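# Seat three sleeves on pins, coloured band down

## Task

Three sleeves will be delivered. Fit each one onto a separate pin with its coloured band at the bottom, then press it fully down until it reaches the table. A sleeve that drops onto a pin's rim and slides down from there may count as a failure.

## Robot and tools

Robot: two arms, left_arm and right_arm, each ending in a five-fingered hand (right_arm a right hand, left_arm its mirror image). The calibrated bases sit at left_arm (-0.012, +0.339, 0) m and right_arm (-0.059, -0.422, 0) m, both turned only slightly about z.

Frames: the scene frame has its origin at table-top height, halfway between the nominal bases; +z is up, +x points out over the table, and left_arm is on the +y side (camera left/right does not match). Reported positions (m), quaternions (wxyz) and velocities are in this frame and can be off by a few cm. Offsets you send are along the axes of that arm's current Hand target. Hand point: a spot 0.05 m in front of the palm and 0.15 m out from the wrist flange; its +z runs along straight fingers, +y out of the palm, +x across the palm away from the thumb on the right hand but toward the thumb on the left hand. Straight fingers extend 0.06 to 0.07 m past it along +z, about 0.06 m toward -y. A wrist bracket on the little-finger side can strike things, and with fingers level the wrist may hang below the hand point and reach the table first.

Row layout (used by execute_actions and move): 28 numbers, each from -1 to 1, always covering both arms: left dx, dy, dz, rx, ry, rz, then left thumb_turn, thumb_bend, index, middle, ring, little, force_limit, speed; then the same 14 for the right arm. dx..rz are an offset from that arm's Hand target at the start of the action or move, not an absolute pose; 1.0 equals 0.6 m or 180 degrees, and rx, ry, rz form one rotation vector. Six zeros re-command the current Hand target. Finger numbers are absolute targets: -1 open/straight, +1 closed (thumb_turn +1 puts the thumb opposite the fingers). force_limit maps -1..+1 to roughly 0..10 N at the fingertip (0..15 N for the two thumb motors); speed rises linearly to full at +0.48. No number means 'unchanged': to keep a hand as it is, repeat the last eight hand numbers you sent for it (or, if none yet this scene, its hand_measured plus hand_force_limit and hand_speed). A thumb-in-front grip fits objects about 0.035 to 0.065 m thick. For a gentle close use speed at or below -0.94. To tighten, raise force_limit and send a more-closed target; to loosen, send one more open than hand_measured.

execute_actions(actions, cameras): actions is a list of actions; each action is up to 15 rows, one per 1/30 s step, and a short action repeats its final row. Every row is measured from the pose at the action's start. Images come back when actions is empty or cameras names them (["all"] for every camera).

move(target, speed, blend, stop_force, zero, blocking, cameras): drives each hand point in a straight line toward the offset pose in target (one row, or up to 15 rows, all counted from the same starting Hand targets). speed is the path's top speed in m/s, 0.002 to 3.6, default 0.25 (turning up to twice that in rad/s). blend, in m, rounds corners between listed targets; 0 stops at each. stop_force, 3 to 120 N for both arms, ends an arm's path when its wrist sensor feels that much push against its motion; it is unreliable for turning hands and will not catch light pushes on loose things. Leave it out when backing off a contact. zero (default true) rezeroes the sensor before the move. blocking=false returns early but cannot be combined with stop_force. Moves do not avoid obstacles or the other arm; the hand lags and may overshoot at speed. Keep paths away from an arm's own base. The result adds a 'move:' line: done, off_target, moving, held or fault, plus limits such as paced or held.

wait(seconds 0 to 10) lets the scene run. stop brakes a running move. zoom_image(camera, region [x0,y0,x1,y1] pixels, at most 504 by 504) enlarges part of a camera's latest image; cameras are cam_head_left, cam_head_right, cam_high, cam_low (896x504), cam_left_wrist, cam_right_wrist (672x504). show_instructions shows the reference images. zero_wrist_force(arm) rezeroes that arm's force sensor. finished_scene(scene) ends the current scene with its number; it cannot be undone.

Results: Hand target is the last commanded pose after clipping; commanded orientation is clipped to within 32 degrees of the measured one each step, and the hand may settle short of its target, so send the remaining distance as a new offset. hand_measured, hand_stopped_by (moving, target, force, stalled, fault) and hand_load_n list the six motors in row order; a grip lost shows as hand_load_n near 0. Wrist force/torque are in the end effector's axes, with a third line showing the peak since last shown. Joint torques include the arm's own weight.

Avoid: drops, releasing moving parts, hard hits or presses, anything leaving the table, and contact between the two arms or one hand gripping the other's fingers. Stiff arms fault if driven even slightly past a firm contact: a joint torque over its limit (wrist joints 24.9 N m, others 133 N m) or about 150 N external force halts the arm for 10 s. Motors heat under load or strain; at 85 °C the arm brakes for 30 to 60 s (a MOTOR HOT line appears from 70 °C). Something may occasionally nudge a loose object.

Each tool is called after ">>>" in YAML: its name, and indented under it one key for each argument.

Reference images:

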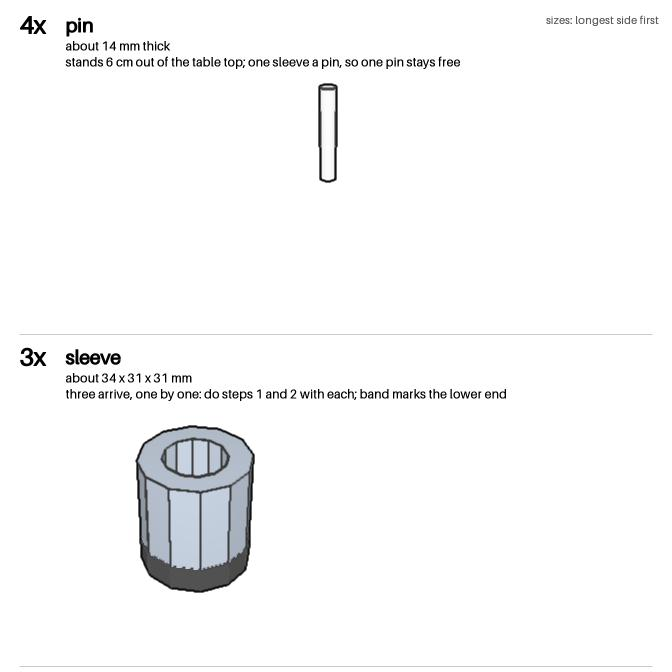

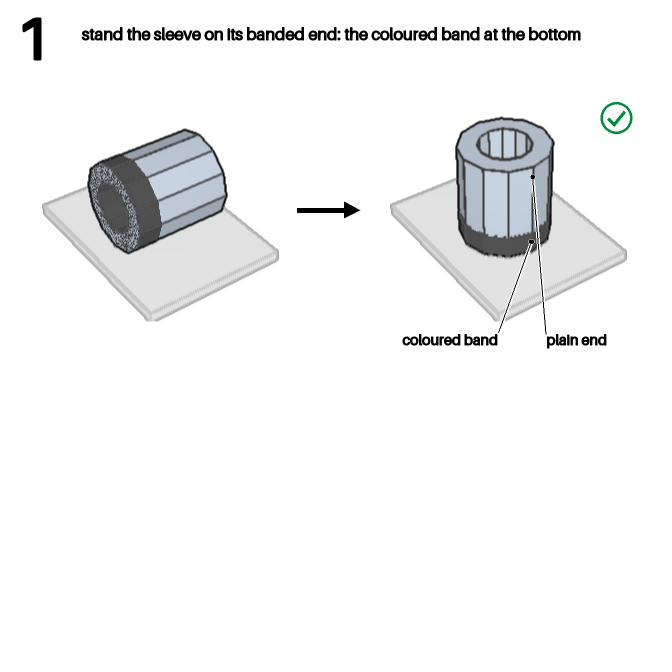

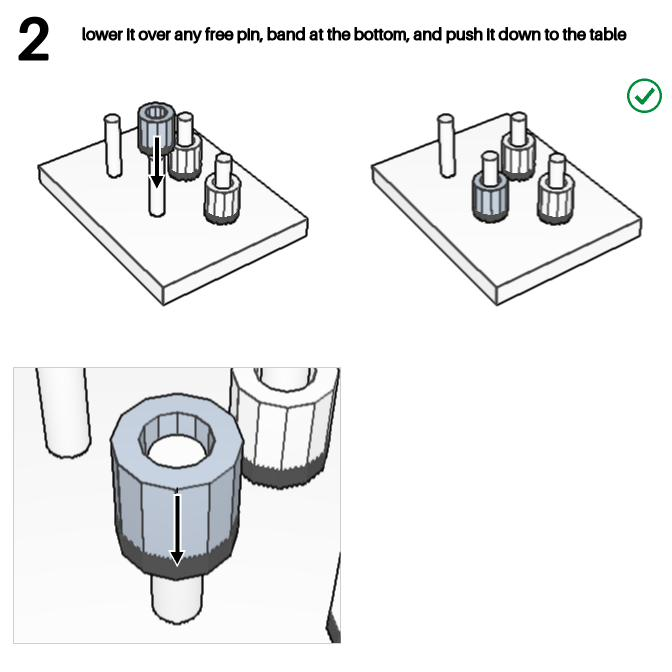

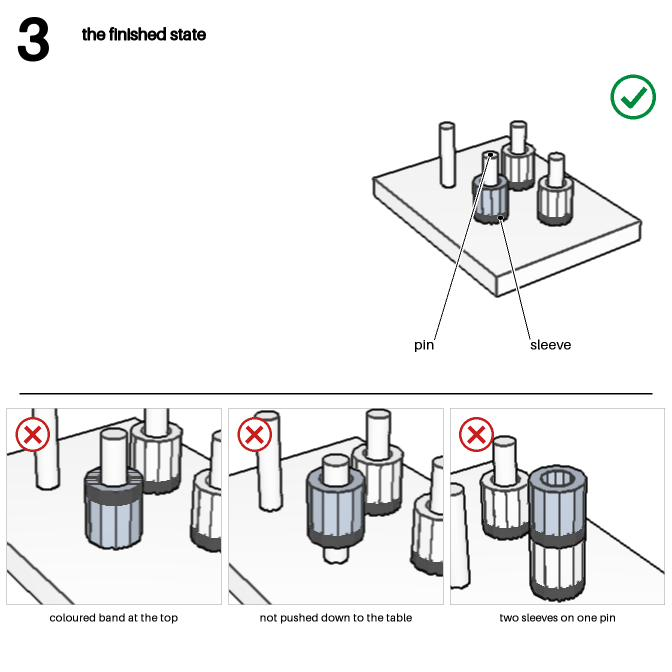

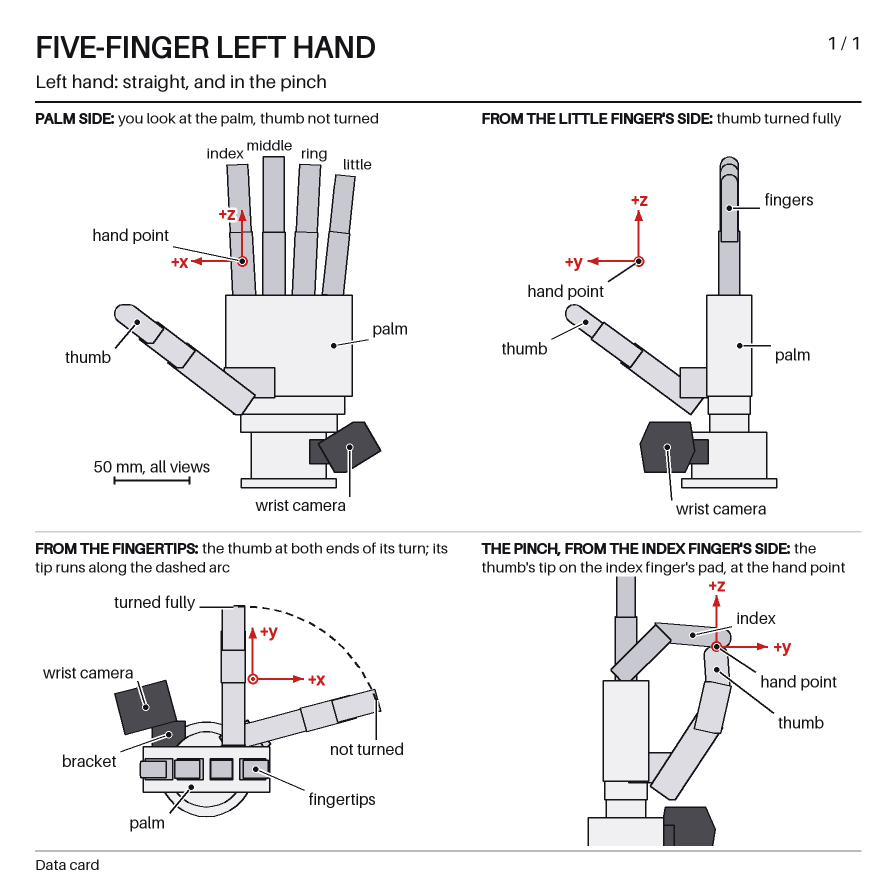

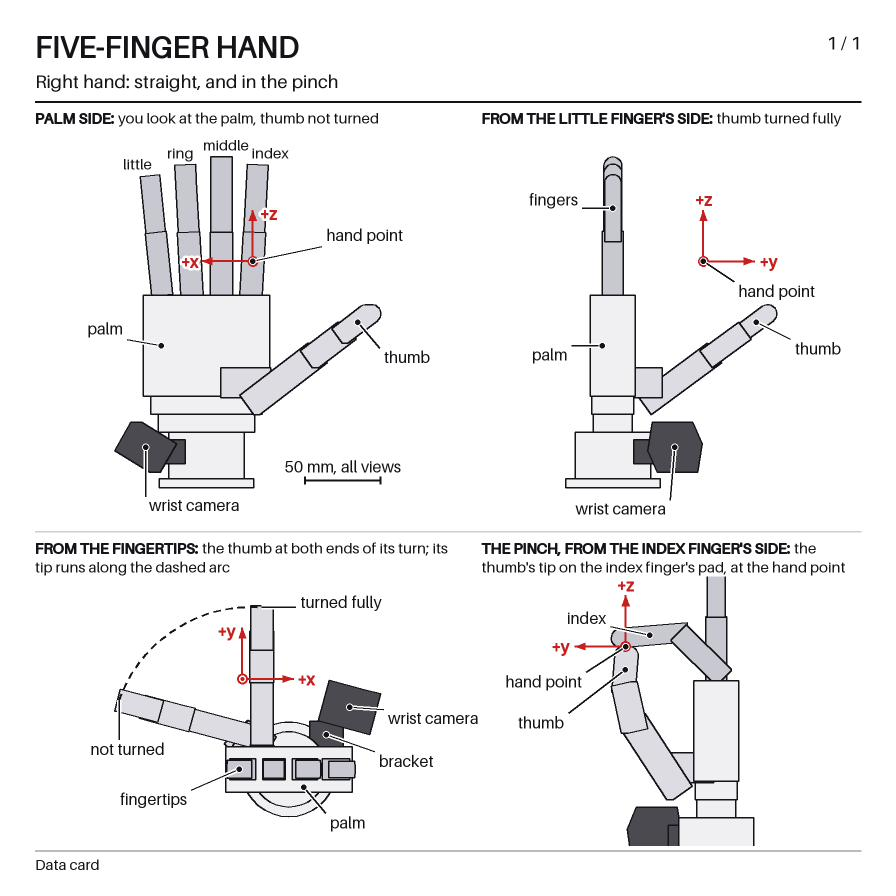

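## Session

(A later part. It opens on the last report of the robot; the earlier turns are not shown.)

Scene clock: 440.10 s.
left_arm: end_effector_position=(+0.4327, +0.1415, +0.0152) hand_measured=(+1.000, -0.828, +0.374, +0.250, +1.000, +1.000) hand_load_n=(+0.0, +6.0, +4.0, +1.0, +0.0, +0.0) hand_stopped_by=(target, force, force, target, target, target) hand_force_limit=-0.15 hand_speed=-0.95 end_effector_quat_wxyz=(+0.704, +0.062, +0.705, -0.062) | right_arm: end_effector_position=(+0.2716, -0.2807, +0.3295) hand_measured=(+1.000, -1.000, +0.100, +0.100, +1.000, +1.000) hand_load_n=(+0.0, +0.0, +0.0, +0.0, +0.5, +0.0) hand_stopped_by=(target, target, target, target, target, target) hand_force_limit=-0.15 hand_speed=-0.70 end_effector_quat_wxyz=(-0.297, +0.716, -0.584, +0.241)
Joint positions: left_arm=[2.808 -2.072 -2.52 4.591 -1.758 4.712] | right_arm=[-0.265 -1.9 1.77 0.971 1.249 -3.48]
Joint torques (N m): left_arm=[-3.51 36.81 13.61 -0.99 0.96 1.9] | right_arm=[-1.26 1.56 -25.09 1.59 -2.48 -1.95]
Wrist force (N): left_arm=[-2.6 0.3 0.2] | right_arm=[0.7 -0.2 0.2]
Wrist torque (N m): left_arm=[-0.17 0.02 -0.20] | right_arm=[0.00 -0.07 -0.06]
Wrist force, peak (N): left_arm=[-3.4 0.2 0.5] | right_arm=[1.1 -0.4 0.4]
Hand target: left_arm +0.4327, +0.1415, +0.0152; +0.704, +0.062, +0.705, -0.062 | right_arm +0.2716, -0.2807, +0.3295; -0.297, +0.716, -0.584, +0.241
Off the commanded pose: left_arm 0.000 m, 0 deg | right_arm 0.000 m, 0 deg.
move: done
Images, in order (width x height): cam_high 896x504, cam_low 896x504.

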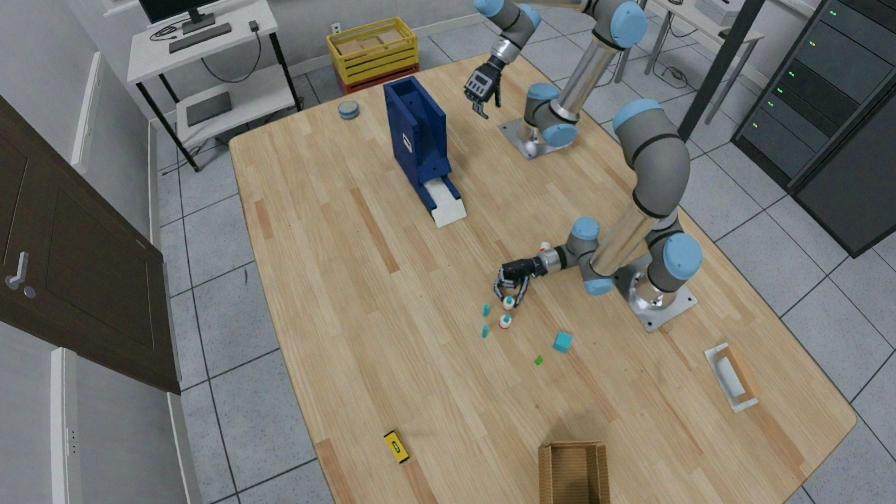

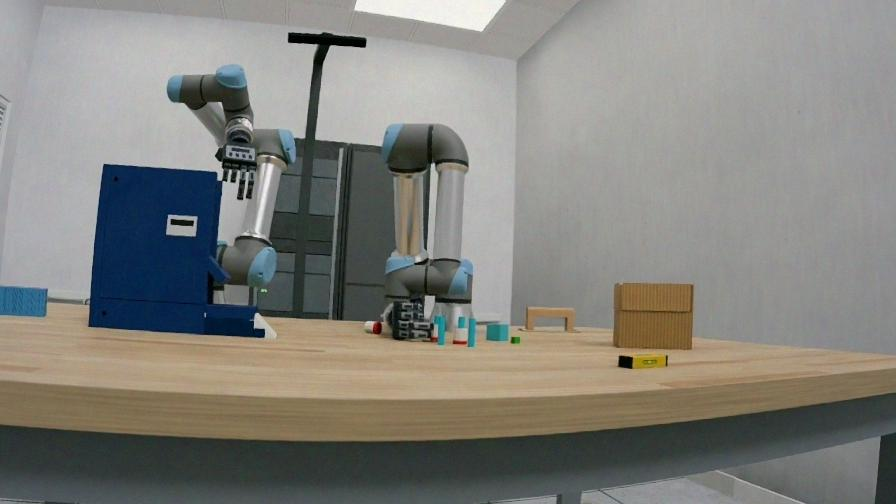

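>>> move:
  target:
    - [0,0,0,0,0,0,1,-1,0.6,0.25,1,1,-0.15,-0.9,0,0,0,0,0,0,1,-1,0.1,0.1,1,1,-0.15,-0.7]
    - [0,0,0,0,0,0,1,-1,-1,-1,1,1,-0.15,-0.7,0,0,0,0,0,0,1,-1,0.1,0.1,1,1,-0.15,-0.7]
    - [-0.005,0,-0.0583,0,0,0,1,-1,-1,-1,1,1,-0.15,-0.7,0,0,0,0,0,0,1,-1,0.1,0.1,1,1,-0.15,-0.7]
    - [-0.225,0,-0.0583,0,0,0,1,-1,-1,-1,1,1,-0.15,-0.7,0,0,0,0,0,0,1,-1,0.1,0.1,1,1,-0.15,-0.7]
  speed: [0.05,0.05,0.06,0.2]
  blend: [0,0,0.005,0]
  cameras: ["cam_high","cam_low"]

>>> move:
  target:
    - [-0.1163,-0.0177,-0.0277,-0.1955,0.1954,-0.4719,1,-1,-1,-1,1,1,-0.15,-0.7,0,0,0,0,0,0,1,-1,0.1,0.1,1,1,-0.15,-0.7]
    - [-0.1163,-0.0872,-0.1339,-0.4925,-0.1349,-0.5617,1,-1,-1,-1,1,1,-0.15,-0.7,0,0,0,0,0,0,1,-1,0.1,0.1,1,1,-0.15,-0.7]
    - [0.0003,-0.1663,-0.2468,0.6812,0.5194,0.4437,1,-1,-1,-1,1,1,-0.15,-0.7,0,0,0,0,0,0,1,-1,0.1,0.1,1,1,-0.15,-0.7]
  speed: [0.3,0.35,0.3]
  blend: [0.02,0.02,0]
  cameras: ["cam_high","cam_low","cam_left_wrist","cam_head_left","cam_head_right"]

>>> zoom_image:
  camera: "cam_high"
  region: [490, 215, 590, 305]

>>> zoom_image:
  camera: "cam_low"
  region: [350, 275, 480, 365]

Scene clock: 472.40 s.
left_arm: end_effector_position=(+0.3984, +0.1476, +0.1502) hand_measured=(+1.000, -1.000, -1.000, -1.000, +1.000, +1.000) hand_load_n=(+0.5, +0.0, +0.0, +0.0, +0.0, +0.0) hand_stopped_by=(target, target, target, target, target, target) hand_force_limit=-0.15 hand_speed=-0.70 end_effector_quat_wxyz=(+0.704, +0.061, +0.705, -0.062) end_effector_velocity=(+0.000, +0.000, +0.000) end_effector_angular_velocity=(+0.002, +0.002, +0.001) | right_arm: end_effector_position=(+0.2716, -0.2807, +0.3295) hand_measured=(+1.000, -1.000, +0.100, +0.100, +1.000, +1.000) hand_load_n=(+0.0, +0.0, +0.0, +0.5, +0.0, +0.0) hand_stopped_by=(target, target, target, target, target, target) hand_force_limit=-0.15 hand_speed=-0.70 end_effector_quat_wxyz=(-0.297, +0.716, -0.584, +0.241)
Joint positions: left_arm=[2.779 -1.513 -2.523 4.036 -1.787 4.712] | right_arm=[-0.265 -1.9 1.77 0.971 1.249 -3.48]
Joint velocities: left_arm=[0 0.001 0.001 -0.005 0 0.001] | right_arm=[within noise]
Joint torques (N m): left_arm=[7.27 23.95 4.8 -0.79 1.16 1.48] | right_arm=[0.92 -0.23 -24.43 1.35 -2.27 -1.82]
Wrist force (N): left_arm=[-2.6 0.2 0.3] | right_arm=[0.7 -0.2 0.3]
Wrist torque (N m): left_arm=[-0.15 0.00 -0.05] | right_arm=[-0.02 -0.09 -0.06]
Wrist force, peak (N): left_arm=[-4.4 0.2 0.2] | right_arm=[1.1 -0.4 0.2]
Hand target: left_arm +0.3984, +0.1476, +0.1503; +0.704, +0.062, +0.705, -0.062 | right_arm +0.2716, -0.2807, +0.3295; -0.297, +0.716, -0.584, +0.241
Off the commanded pose: left_arm 0.000 m, 0 deg | right_arm 0.000 m, 0 deg.
move: done
Images, in order (width x height): cam_high 896x504, cam_low 896x504.

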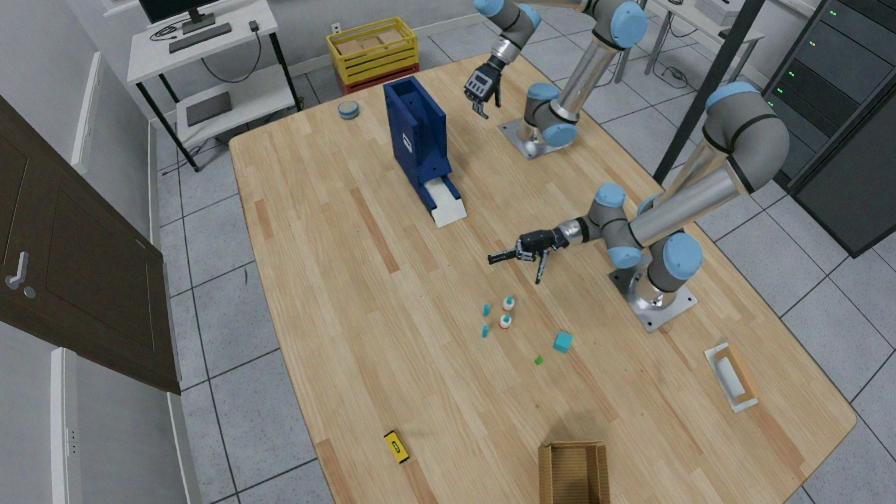

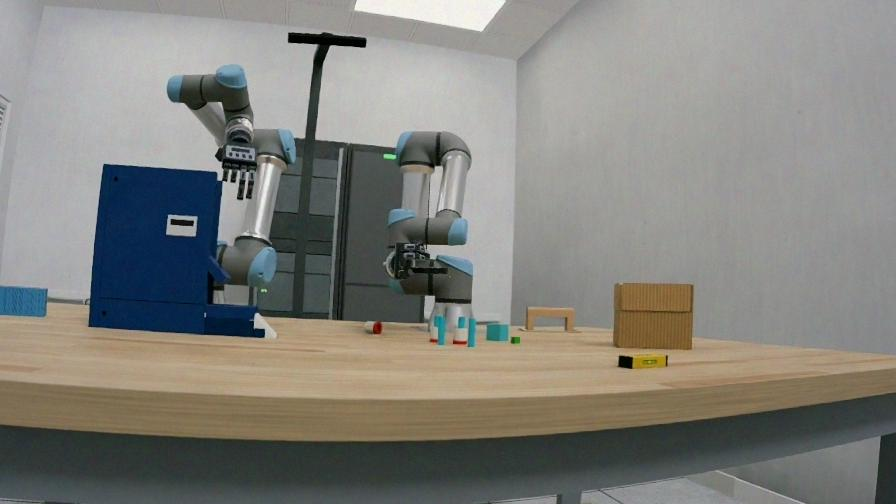

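Scene clock: 479.67 s.
left_arm: end_effector_position=(+0.2352, +0.0752, +0.1501) hand_measured=(+1.000, -1.000, -1.000, -1.000, +1.000, +1.000) hand_load_n=(+0.0, +0.0, +0.0, +0.0, +0.0, +0.5) hand_stopped_by=(target, target, target, target, target, target) hand_force_limit=-0.15 hand_speed=-0.70 end_effector_quat_wxyz=(-0.355, +0.857, +0.346, -0.144) | right_arm: end_effector_position=(+0.2716, -0.2807, +0.3295) hand_measured=(+1.000, -1.000, +0.100, +0.100, +1.000, +1.000) hand_load_n=(+0.0, +0.0, +0.0, +0.0, +0.0, +0.0) hand_stopped_by=(target, target, target, target, target, target) hand_force_limit=-0.15 hand_speed=-0.70 end_effector_quat_wxyz=(-0.297, +0.716, -0.584, +0.241)
Joint positions: left_arm=[2.565 -2.134 -1.609 1.396 -1.71 0.142] | right_arm=[-0.265 -1.9 1.77 0.971 1.249 -3.48]
Joint torques (N m): left_arm=[-6.13 49.35 22.48 -3.61 0.93 -0.94] | right_arm=[0.82 -0.25 -24.24 1.21 -2.3 -1.84]
Wrist force (N): left_arm=[-0.7 -2.1 0.6] | right_arm=[0.8 -0.5 0.2]
Wrist torque (N m): left_arm=[-0.20 0.02 0.05] | right_arm=[-0.04 -0.09 -0.06]
Wrist force, peak (N): left_arm=[-3.0 -0.6 0.3] | right_arm=[1.2 -0.3 0.3]
Hand target: left_arm +0.2352, +0.0751, +0.1502; -0.355, +0.857, +0.346, -0.144 | right_arm +0.2716, -0.2807, +0.3295; -0.297, +0.716, -0.584, +0.241
Off the commanded pose: left_arm 0.000 m, 0 deg | right_arm 0.000 m, 0 deg.
move: done
Images, in order (width x height): cam_head_left 896x504, cam_head_right 896x504, cam_high 896x504, cam_low 896x504, cam_left_wrist 672x504.

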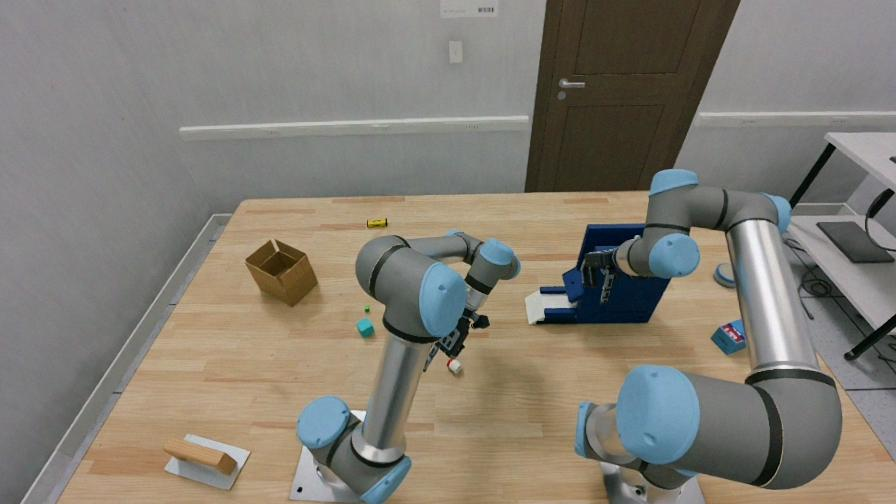

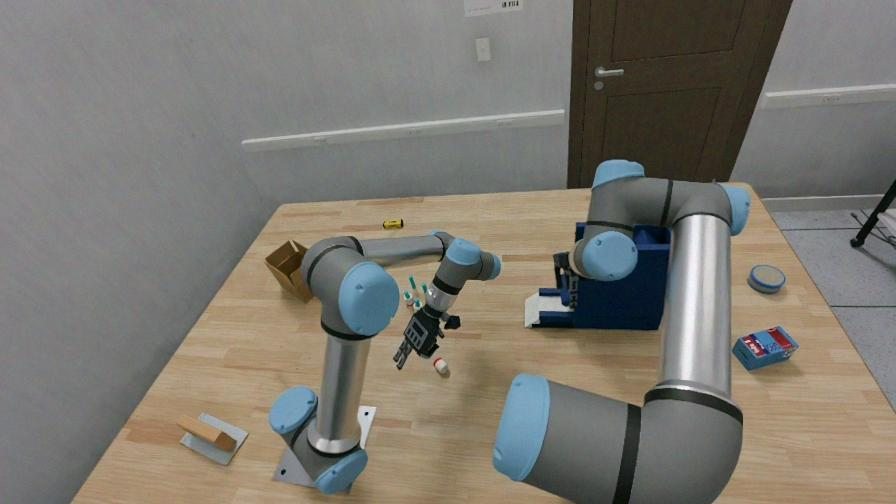

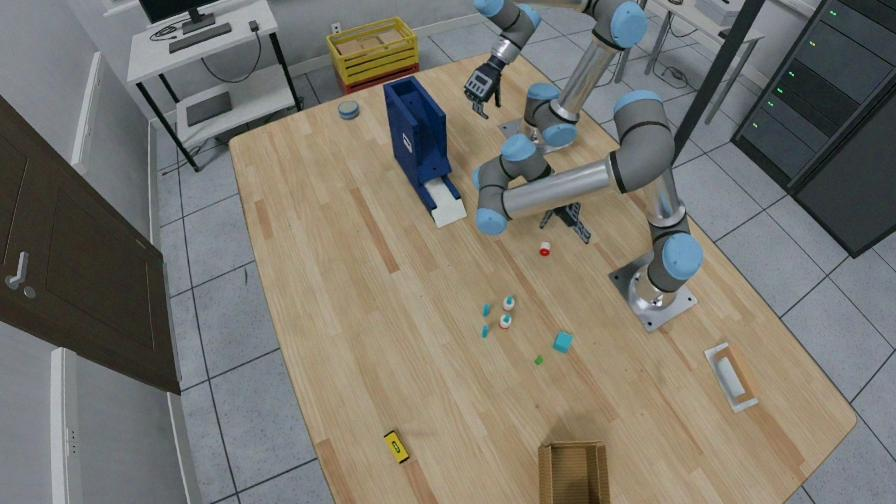

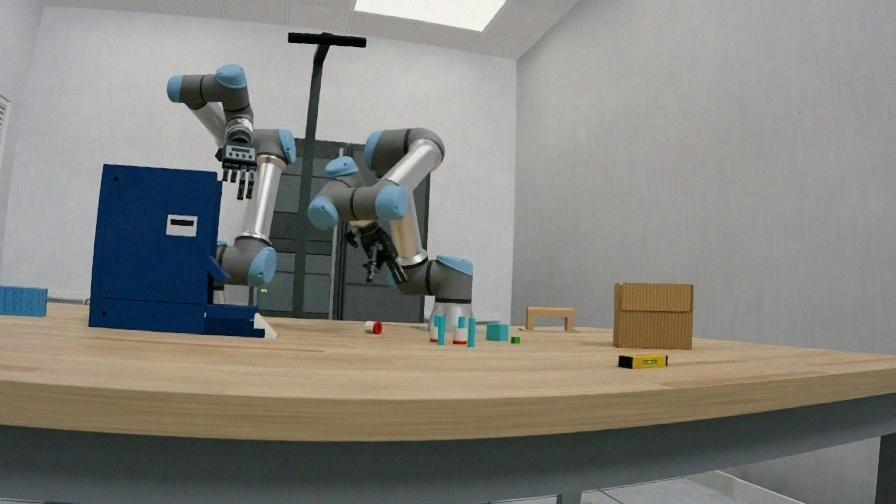

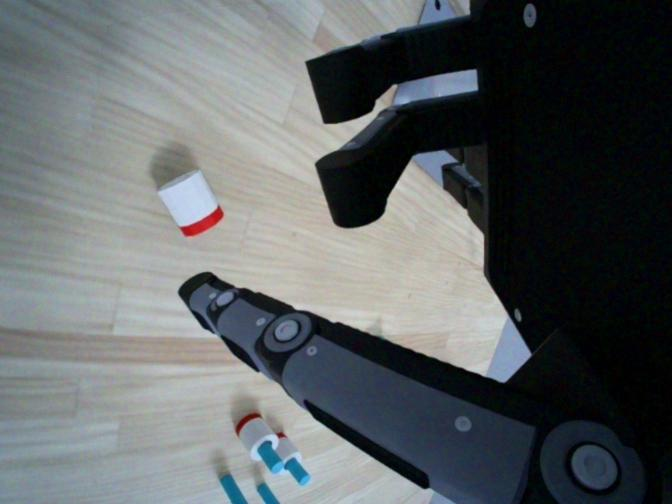

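Scaled by 5.040 from the camera's 896x504 image, which has a finer 1280x720 frame.

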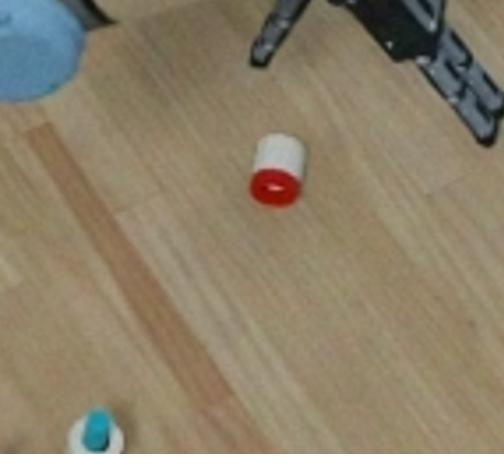

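Scaled by 3.877 from the camera's 896x504 image, which has a finer 1280x720 frame.

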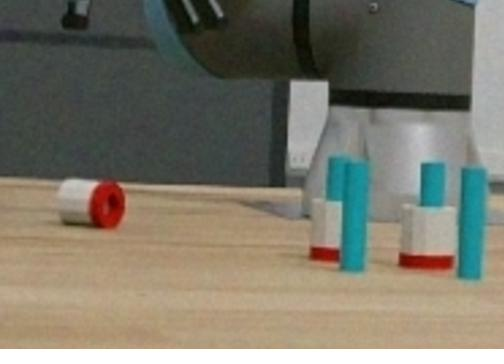

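>>> move:
  target: [-0.0033,0.079,0.0743,0,0,0,1,-1,0.1,0.1,1,1,-0.5,-0.5,0,0,0,0,0,0,1,-1,0.1,0.1,1,1,-0.15,-0.7]
  speed: 0.12
  cameras: ["cam_high","cam_low","cam_left_wrist","cam_head_right"]

>>> zoom_image:
  camera: "cam_high"
  region: [500, 205, 590, 285]

>>> zoom_image:
  camera: "cam_low"
  region: [330, 250, 430, 350]

>>> zoom_image:
  camera: "cam_left_wrist"
  region: [120, 110, 370, 310]

>>> zoom_image:
  camera: "cam_head_right"
  region: [390, 310, 490, 390]

Scene clock: 499.17 s.
left_arm: end_effector_position=(+0.2350, +0.0723, +0.0852) hand_measured=(+1.000, -1.000, +0.100, +0.100, +1.000, +1.000) hand_load_n=(+0.0, -0.5, +0.5, +0.0, +0.0, +0.0) hand_stopped_by=(target, target, target, target, target, target) hand_force_limit=-0.50 hand_speed=-0.50 end_effector_quat_wxyz=(-0.355, +0.857, +0.346, -0.144) | right_arm: end_effector_position=(+0.2716, -0.2807, +0.3295) hand_measured=(+1.000, -1.000, +0.100, +0.100, +1.000, +1.000) hand_load_n=(+0.0, +0.0, +0.0, +0.0, +0.0, +0.0) hand_stopped_by=(target, target, target, target, target, target) hand_force_limit=-0.15 hand_speed=-0.70 end_effector_quat_wxyz=(-0.297, +0.716, -0.584, +0.241)
Joint positions: left_arm=[2.56 -2.233 -1.642 1.529 -1.706 0.138] | right_arm=[-0.265 -1.9 1.77 0.971 1.249 -3.48]
Joint torques (N m): left_arm=[0.83 46.91 23.6 -3.28 -0.72 0] | right_arm=[1.96 -1.69 -23.83 1.04 -2.21 -1.78]
Wrist force (N): left_arm=[-0.5 -1.9 0.8] | right_arm=[0.9 -0.3 0.3]
Wrist torque (N m): left_arm=[-0.19 -0.01 0.17] | right_arm=[-0.03 -0.10 -0.05]
Wrist force, peak (N): left_arm=[-0.4 -2.9 -0.3] | right_arm=[1.1 -0.3 0.4]
Hand target: left_arm +0.2351, +0.0723, +0.0852; -0.355, +0.857, +0.346, -0.144 | right_arm +0.2716, -0.2807, +0.3295; -0.297, +0.716, -0.584, +0.241
Off the commanded pose: left_arm 0.000 m, 0 deg | right_arm 0.000 m, 0 deg.
move: done
Images, in order (width x height): cam_head_right 896x504, cam_high 896x504, cam_low 896x504, cam_left_wrist 672x504.

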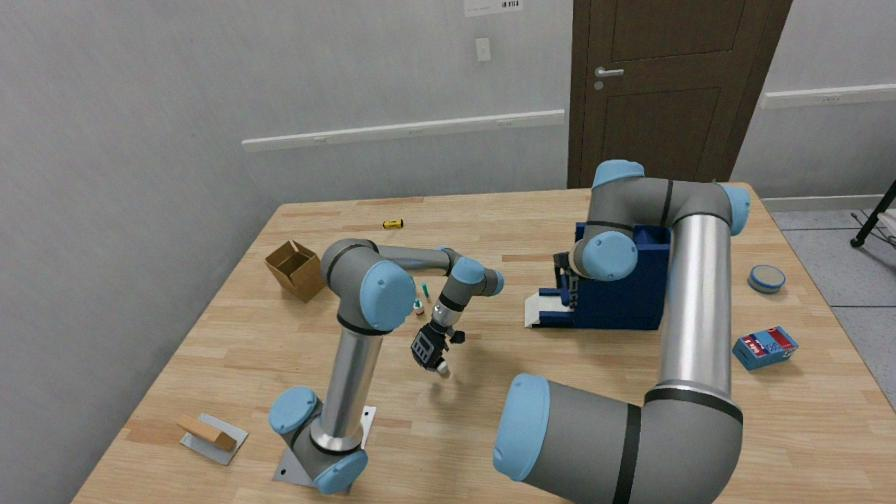

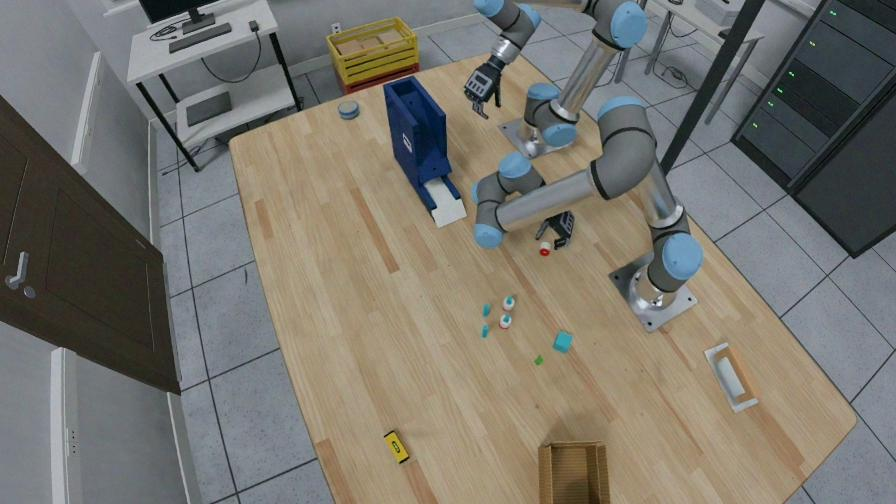

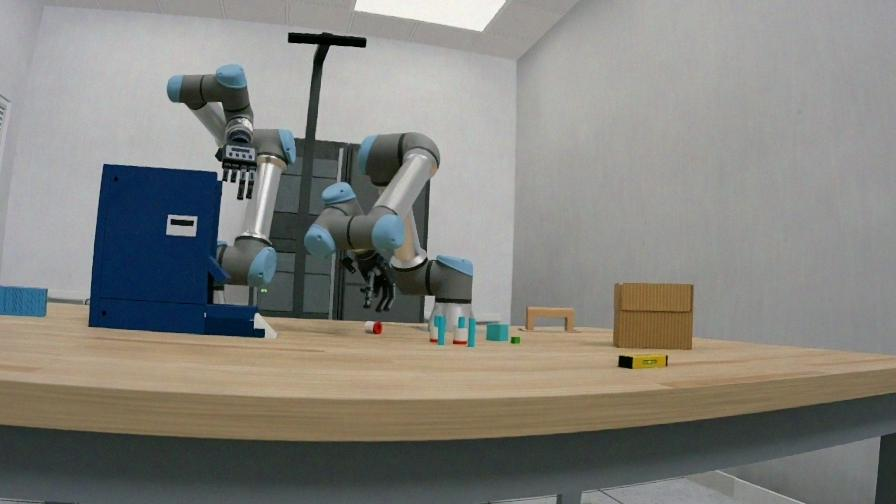

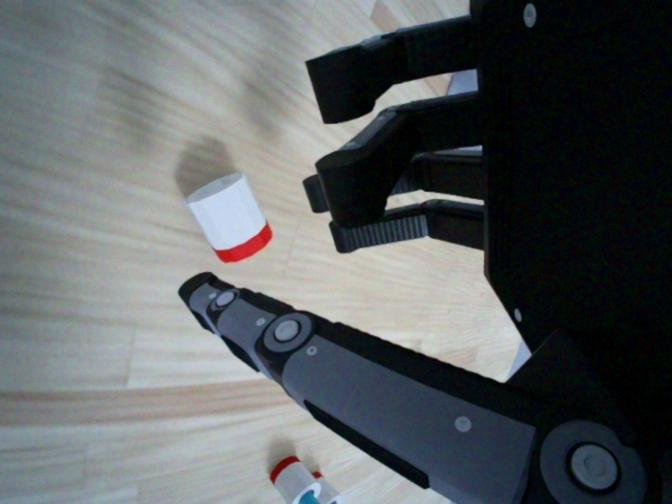

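Scaled by 5.600 from the camera's 896x504 image, which has a finer 1280x720 frame.

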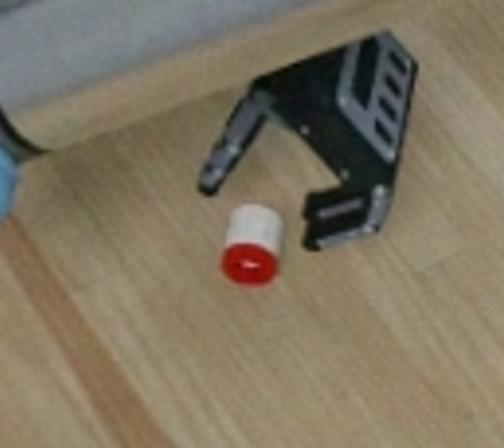

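Scaled by 5.040 from the camera's 896x504 image, which has a finer 1280x720 frame.

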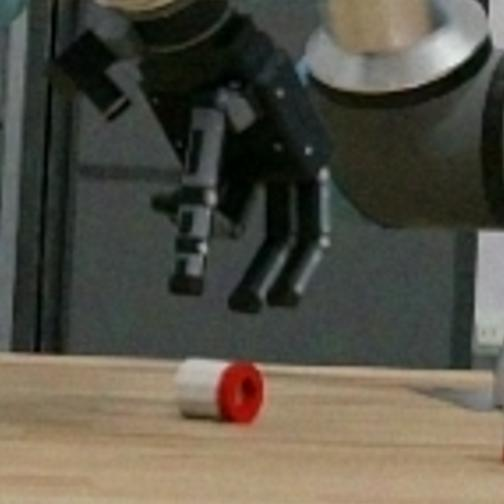

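Scaled by 2.016 from the camera's 672x504 image, which has a finer 960x720 frame.

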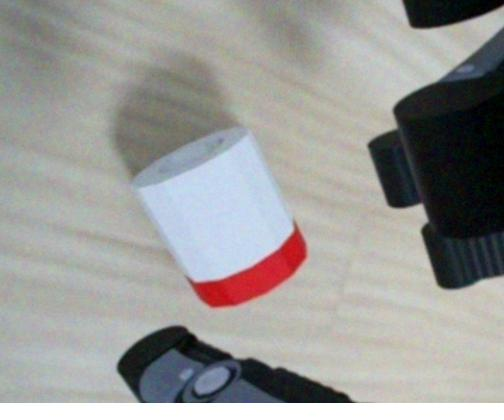

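Scaled by 5.040 from the camera's 896x504 image, which has a finer 1280x720 frame.

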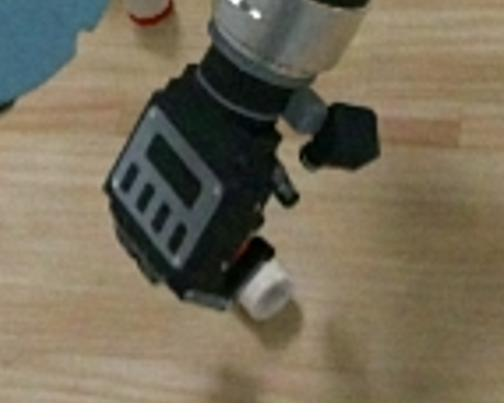

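>>> move:
  target: [-0.0117,0.0377,0.033,0,0,0,1,-1,0.1,0.1,1,1,-0.5,-0.5,0,0,0,0,0,0,1,-1,0.1,0.1,1,1,-0.15,-0.7]
  speed: 0.1
  stop_force: 5
  cameras: ["cam_high","cam_low","cam_left_wrist"]

>>> zoom_image:
  camera: "cam_high"
  region: [510, 215, 580, 271]

>>> zoom_image:
  camera: "cam_low"
  region: [340, 270, 420, 350]

>>> zoom_image:
  camera: "cam_left_wrist"
  region: [150, 130, 370, 310]

Scene clock: 512.67 s.
left_arm: end_effector_position=(+0.2314, +0.0659, +0.0552) hand_measured=(+1.000, -1.000, +0.100, +0.100, +1.000, +1.000) hand_load_n=(+0.0, +0.0, +0.0, +0.0, +0.0, +0.0) hand_stopped_by=(target, target, target, target, target, target) hand_force_limit=-0.50 hand_speed=-0.50 end_effector_quat_wxyz=(-0.355, +0.857, +0.346, -0.144) | right_arm: end_effector_position=(+0.2716, -0.2807, +0.3295) hand_measured=(+1.000, -1.000, +0.100, +0.100, +1.000, +1.000) hand_load_n=(+0.0, +0.0, +0.0, +0.0, +0.0, +0.0) hand_stopped_by=(target, target, target, target, target, target) hand_force_limit=-0.15 hand_speed=-0.70 end_effector_quat_wxyz=(-0.297, +0.716, -0.584, +0.241)
Joint positions: left_arm=[2.545 -2.287 -1.644 1.582 -1.696 0.127] | right_arm=[-0.265 -1.9 1.77 0.971 1.249 -3.48]
Joint torques (N m): left_arm=[7.32 52.93 23.8 -5.73 -1.92 1.7] | right_arm=[2.3 -2.43 -23.35 0.9 -2.18 -1.77]
Wrist force (N): left_arm=[-0.3 -1.7 0.5] | right_arm=[0.7 0.0 0.2]
Wrist torque (N m): left_arm=[-0.14 -0.05 0.15] | right_arm=[0.02 -0.07 -0.05]
Wrist force, peak (N): left_arm=[-0.4 -2.6 -0.1] | right_arm=[1.1 -0.3 0.4]
Hand target: left_arm +0.2314, +0.0659, +0.0552; -0.355, +0.857, +0.346, -0.144 | right_arm +0.2716, -0.2807, +0.3295; -0.297, +0.716, -0.584, +0.241
Off the commanded pose: left_arm 0.000 m, 0 deg | right_arm 0.000 m, 0 deg.
move: done
Images, in order (width x height): cam_high 896x504, cam_low 896x504, cam_left_wrist 672x504.

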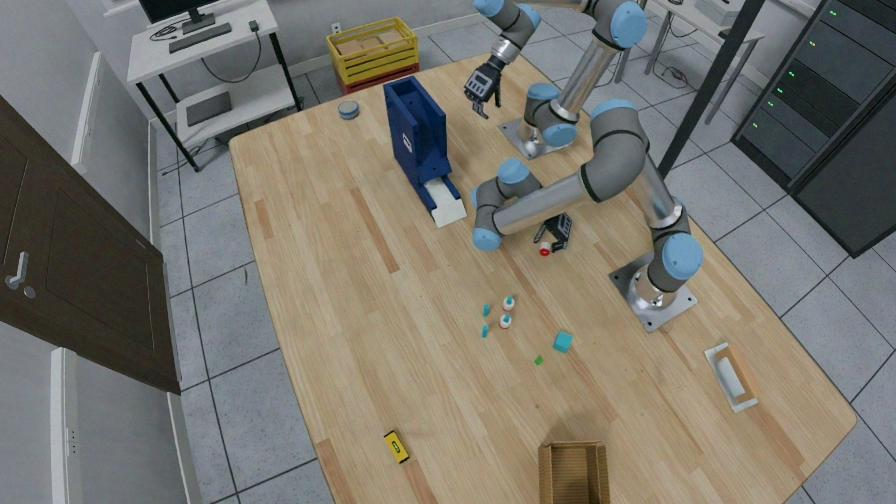

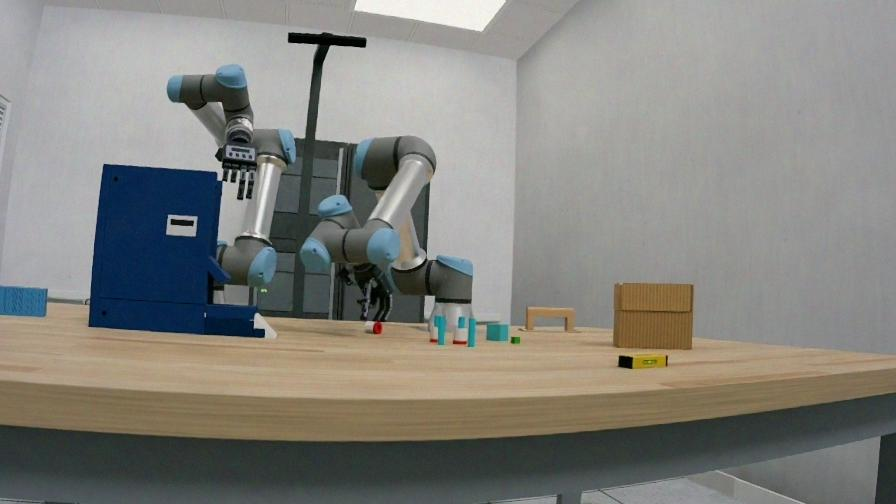

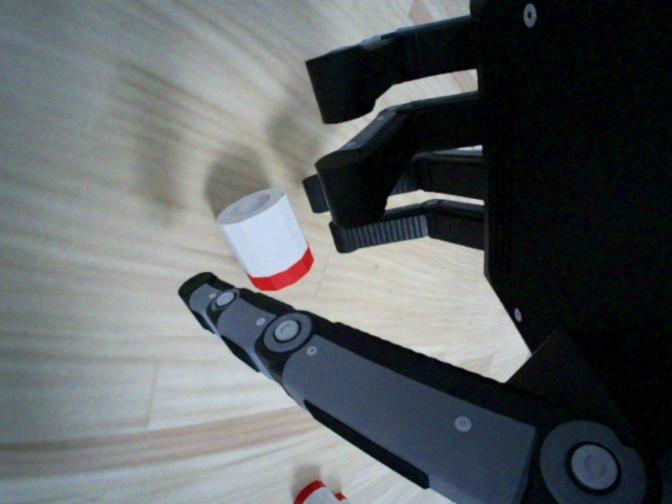

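Scaled by 7.200 from the camera's 896x504 image, which has a finer 1280x720 frame.

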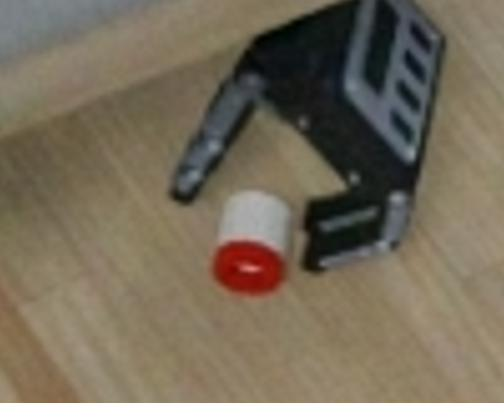

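Scaled by 6.300 from the camera's 896x504 image, which has a finer 1280x720 frame.

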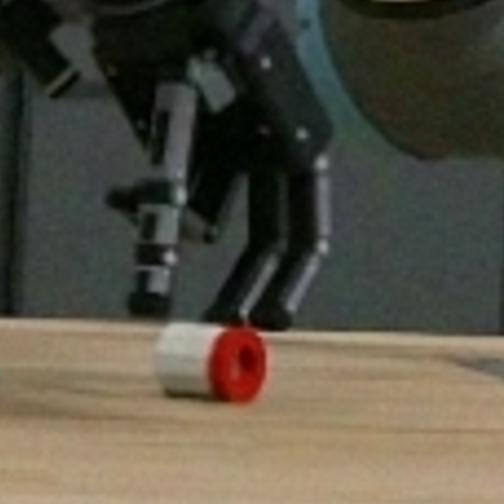

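Scaled by 2.291 from the camera's 672x504 image, which has a finer 960x720 frame.

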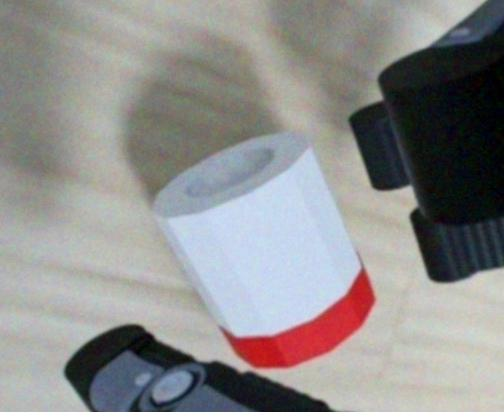

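>>> move:
  target:
    - [-0.005,-0.0035,0.0035,0,0,0,1,-1,0.1,0.1,1,1,-0.5,-0.5,0,0,0,0,0,0,1,-1,0.1,0.1,1,1,-0.15,-0.7]
    - [-0.005,0.0215,0.0285,0,0,0,1,-1,0.1,0.1,1,1,-0.5,-0.5,0,0,0,0,0,0,1,-1,0.1,0.1,1,1,-0.15,-0.7]
  speed: 0.06
  stop_force: 5
  cameras: ["cam_high","cam_low","cam_left_wrist"]

>>> zoom_image:
  camera: "cam_low"
  region: [340, 280, 420, 360]

>>> zoom_image:
  camera: "cam_left_wrist"
  region: [170, 150, 370, 310]

Scene clock: 528.93 s.
left_arm: end_effector_position=(+0.2272, +0.0660, +0.0340) hand_measured=(+1.000, -1.000, +0.100, +0.100, +1.000, +1.000) hand_load_n=(+0.0, +0.0, +0.0, +0.0, +0.5, +0.0) hand_stopped_by=(target, target, target, target, target, target) hand_force_limit=-0.50 hand_speed=-0.50 end_effector_quat_wxyz=(-0.355, +0.857, +0.346, -0.144) | right_arm: end_effector_position=(+0.2716, -0.2807, +0.3295) hand_measured=(+1.000, -1.000, +0.100, +0.100, +1.000, +1.000) hand_load_n=(+0.0, +0.0, +0.0, +0.0, +0.0, +0.0) hand_stopped_by=(target, target, target, target, target, target) hand_force_limit=-0.15 hand_speed=-0.70 end_effector_quat_wxyz=(-0.297, +0.716, -0.584, +0.241)
Joint positions: left_arm=[2.54 -2.319 -1.658 1.627 -1.692 0.124] | right_arm=[-0.265 -1.9 1.77 0.971 1.249 -3.48]
Joint torques (N m): left_arm=[7.7 53.12 21.8 -5.79 -1.83 2.02] | right_arm=[2.56 -3.05 -22.72 0.69 -2.14 -1.85]
Wrist force (N): left_arm=[-0.4 -1.8 0.5] | right_arm=[0.5 -0.3 0.2]
Wrist torque (N m): left_arm=[-0.16 -0.03 0.14] | right_arm=[-0.02 -0.05 -0.07]
Wrist force, peak (N): left_arm=[-0.9 -2.5 0.5] | right_arm=[1.2 -0.4 0.5]
Hand target: left_arm +0.2272, +0.0660, +0.0340; -0.355, +0.857, +0.346, -0.144 | right_arm +0.2716, -0.2807, +0.3295; -0.297, +0.716, -0.584, +0.241
Off the commanded pose: left_arm 0.000 m, 0 deg | right_arm 0.000 m, 0 deg.
move: done
Images, in order (width x height): cam_high 896x504, cam_low 896x504, cam_left_wrist 672x504.

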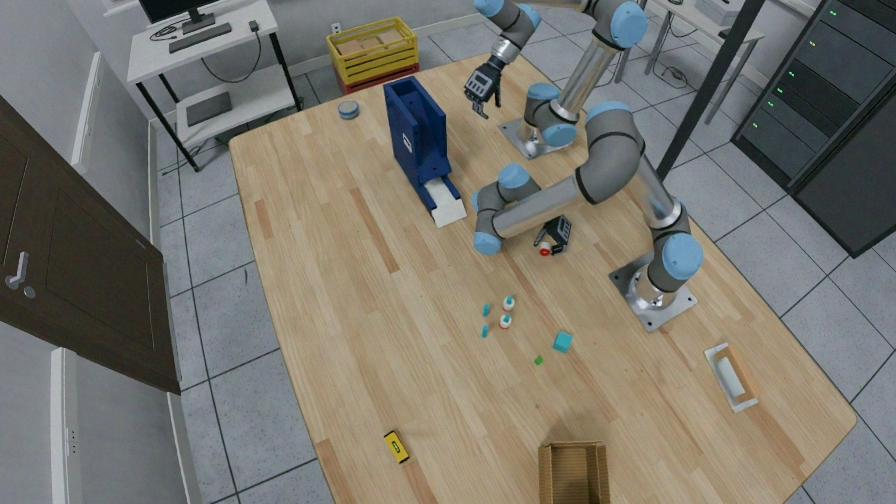

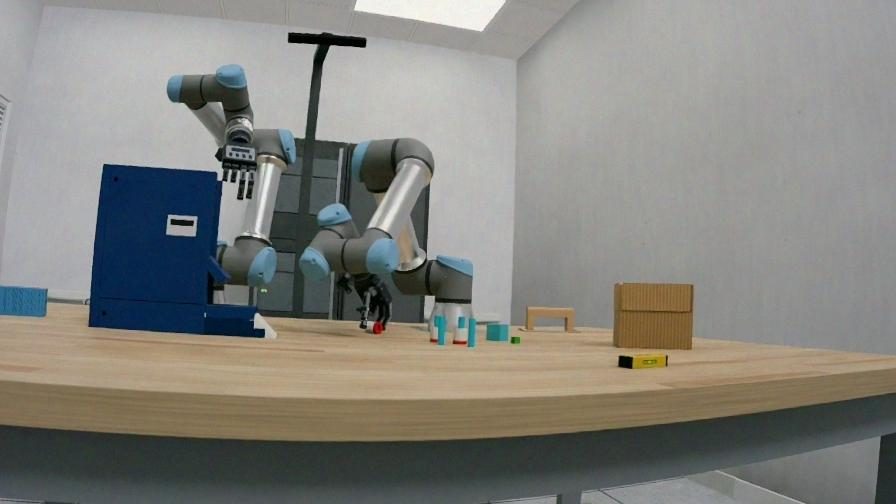

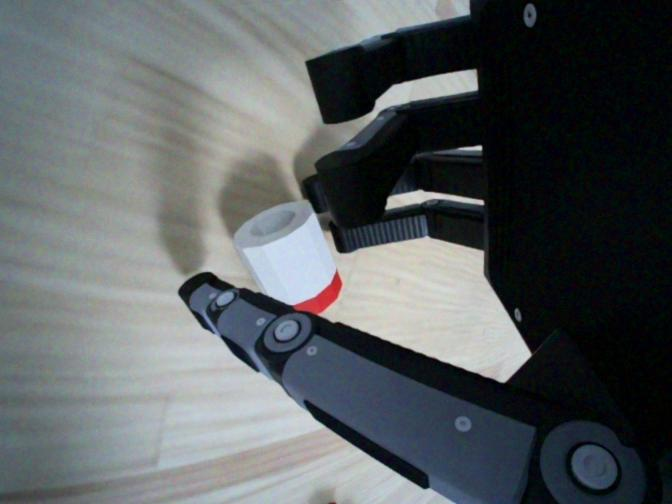

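Scaled by 6.300 from the camera's 896x504 image, which has a finer 1280x720 frame.

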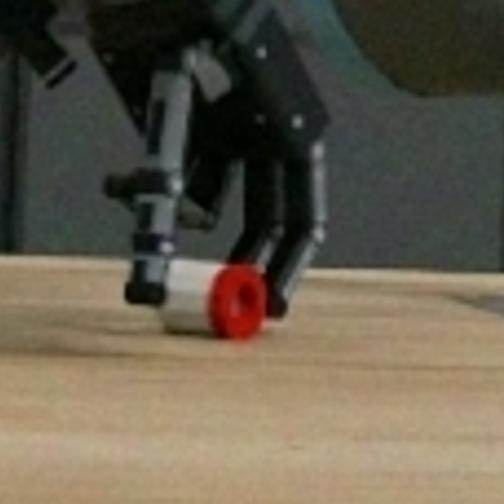

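Scaled by 2.520 from the camera's 672x504 image, which has a finer 960x720 frame.

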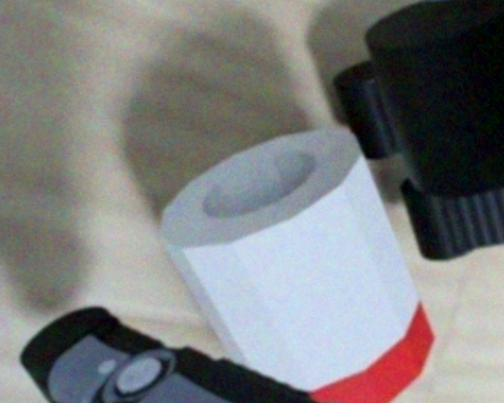

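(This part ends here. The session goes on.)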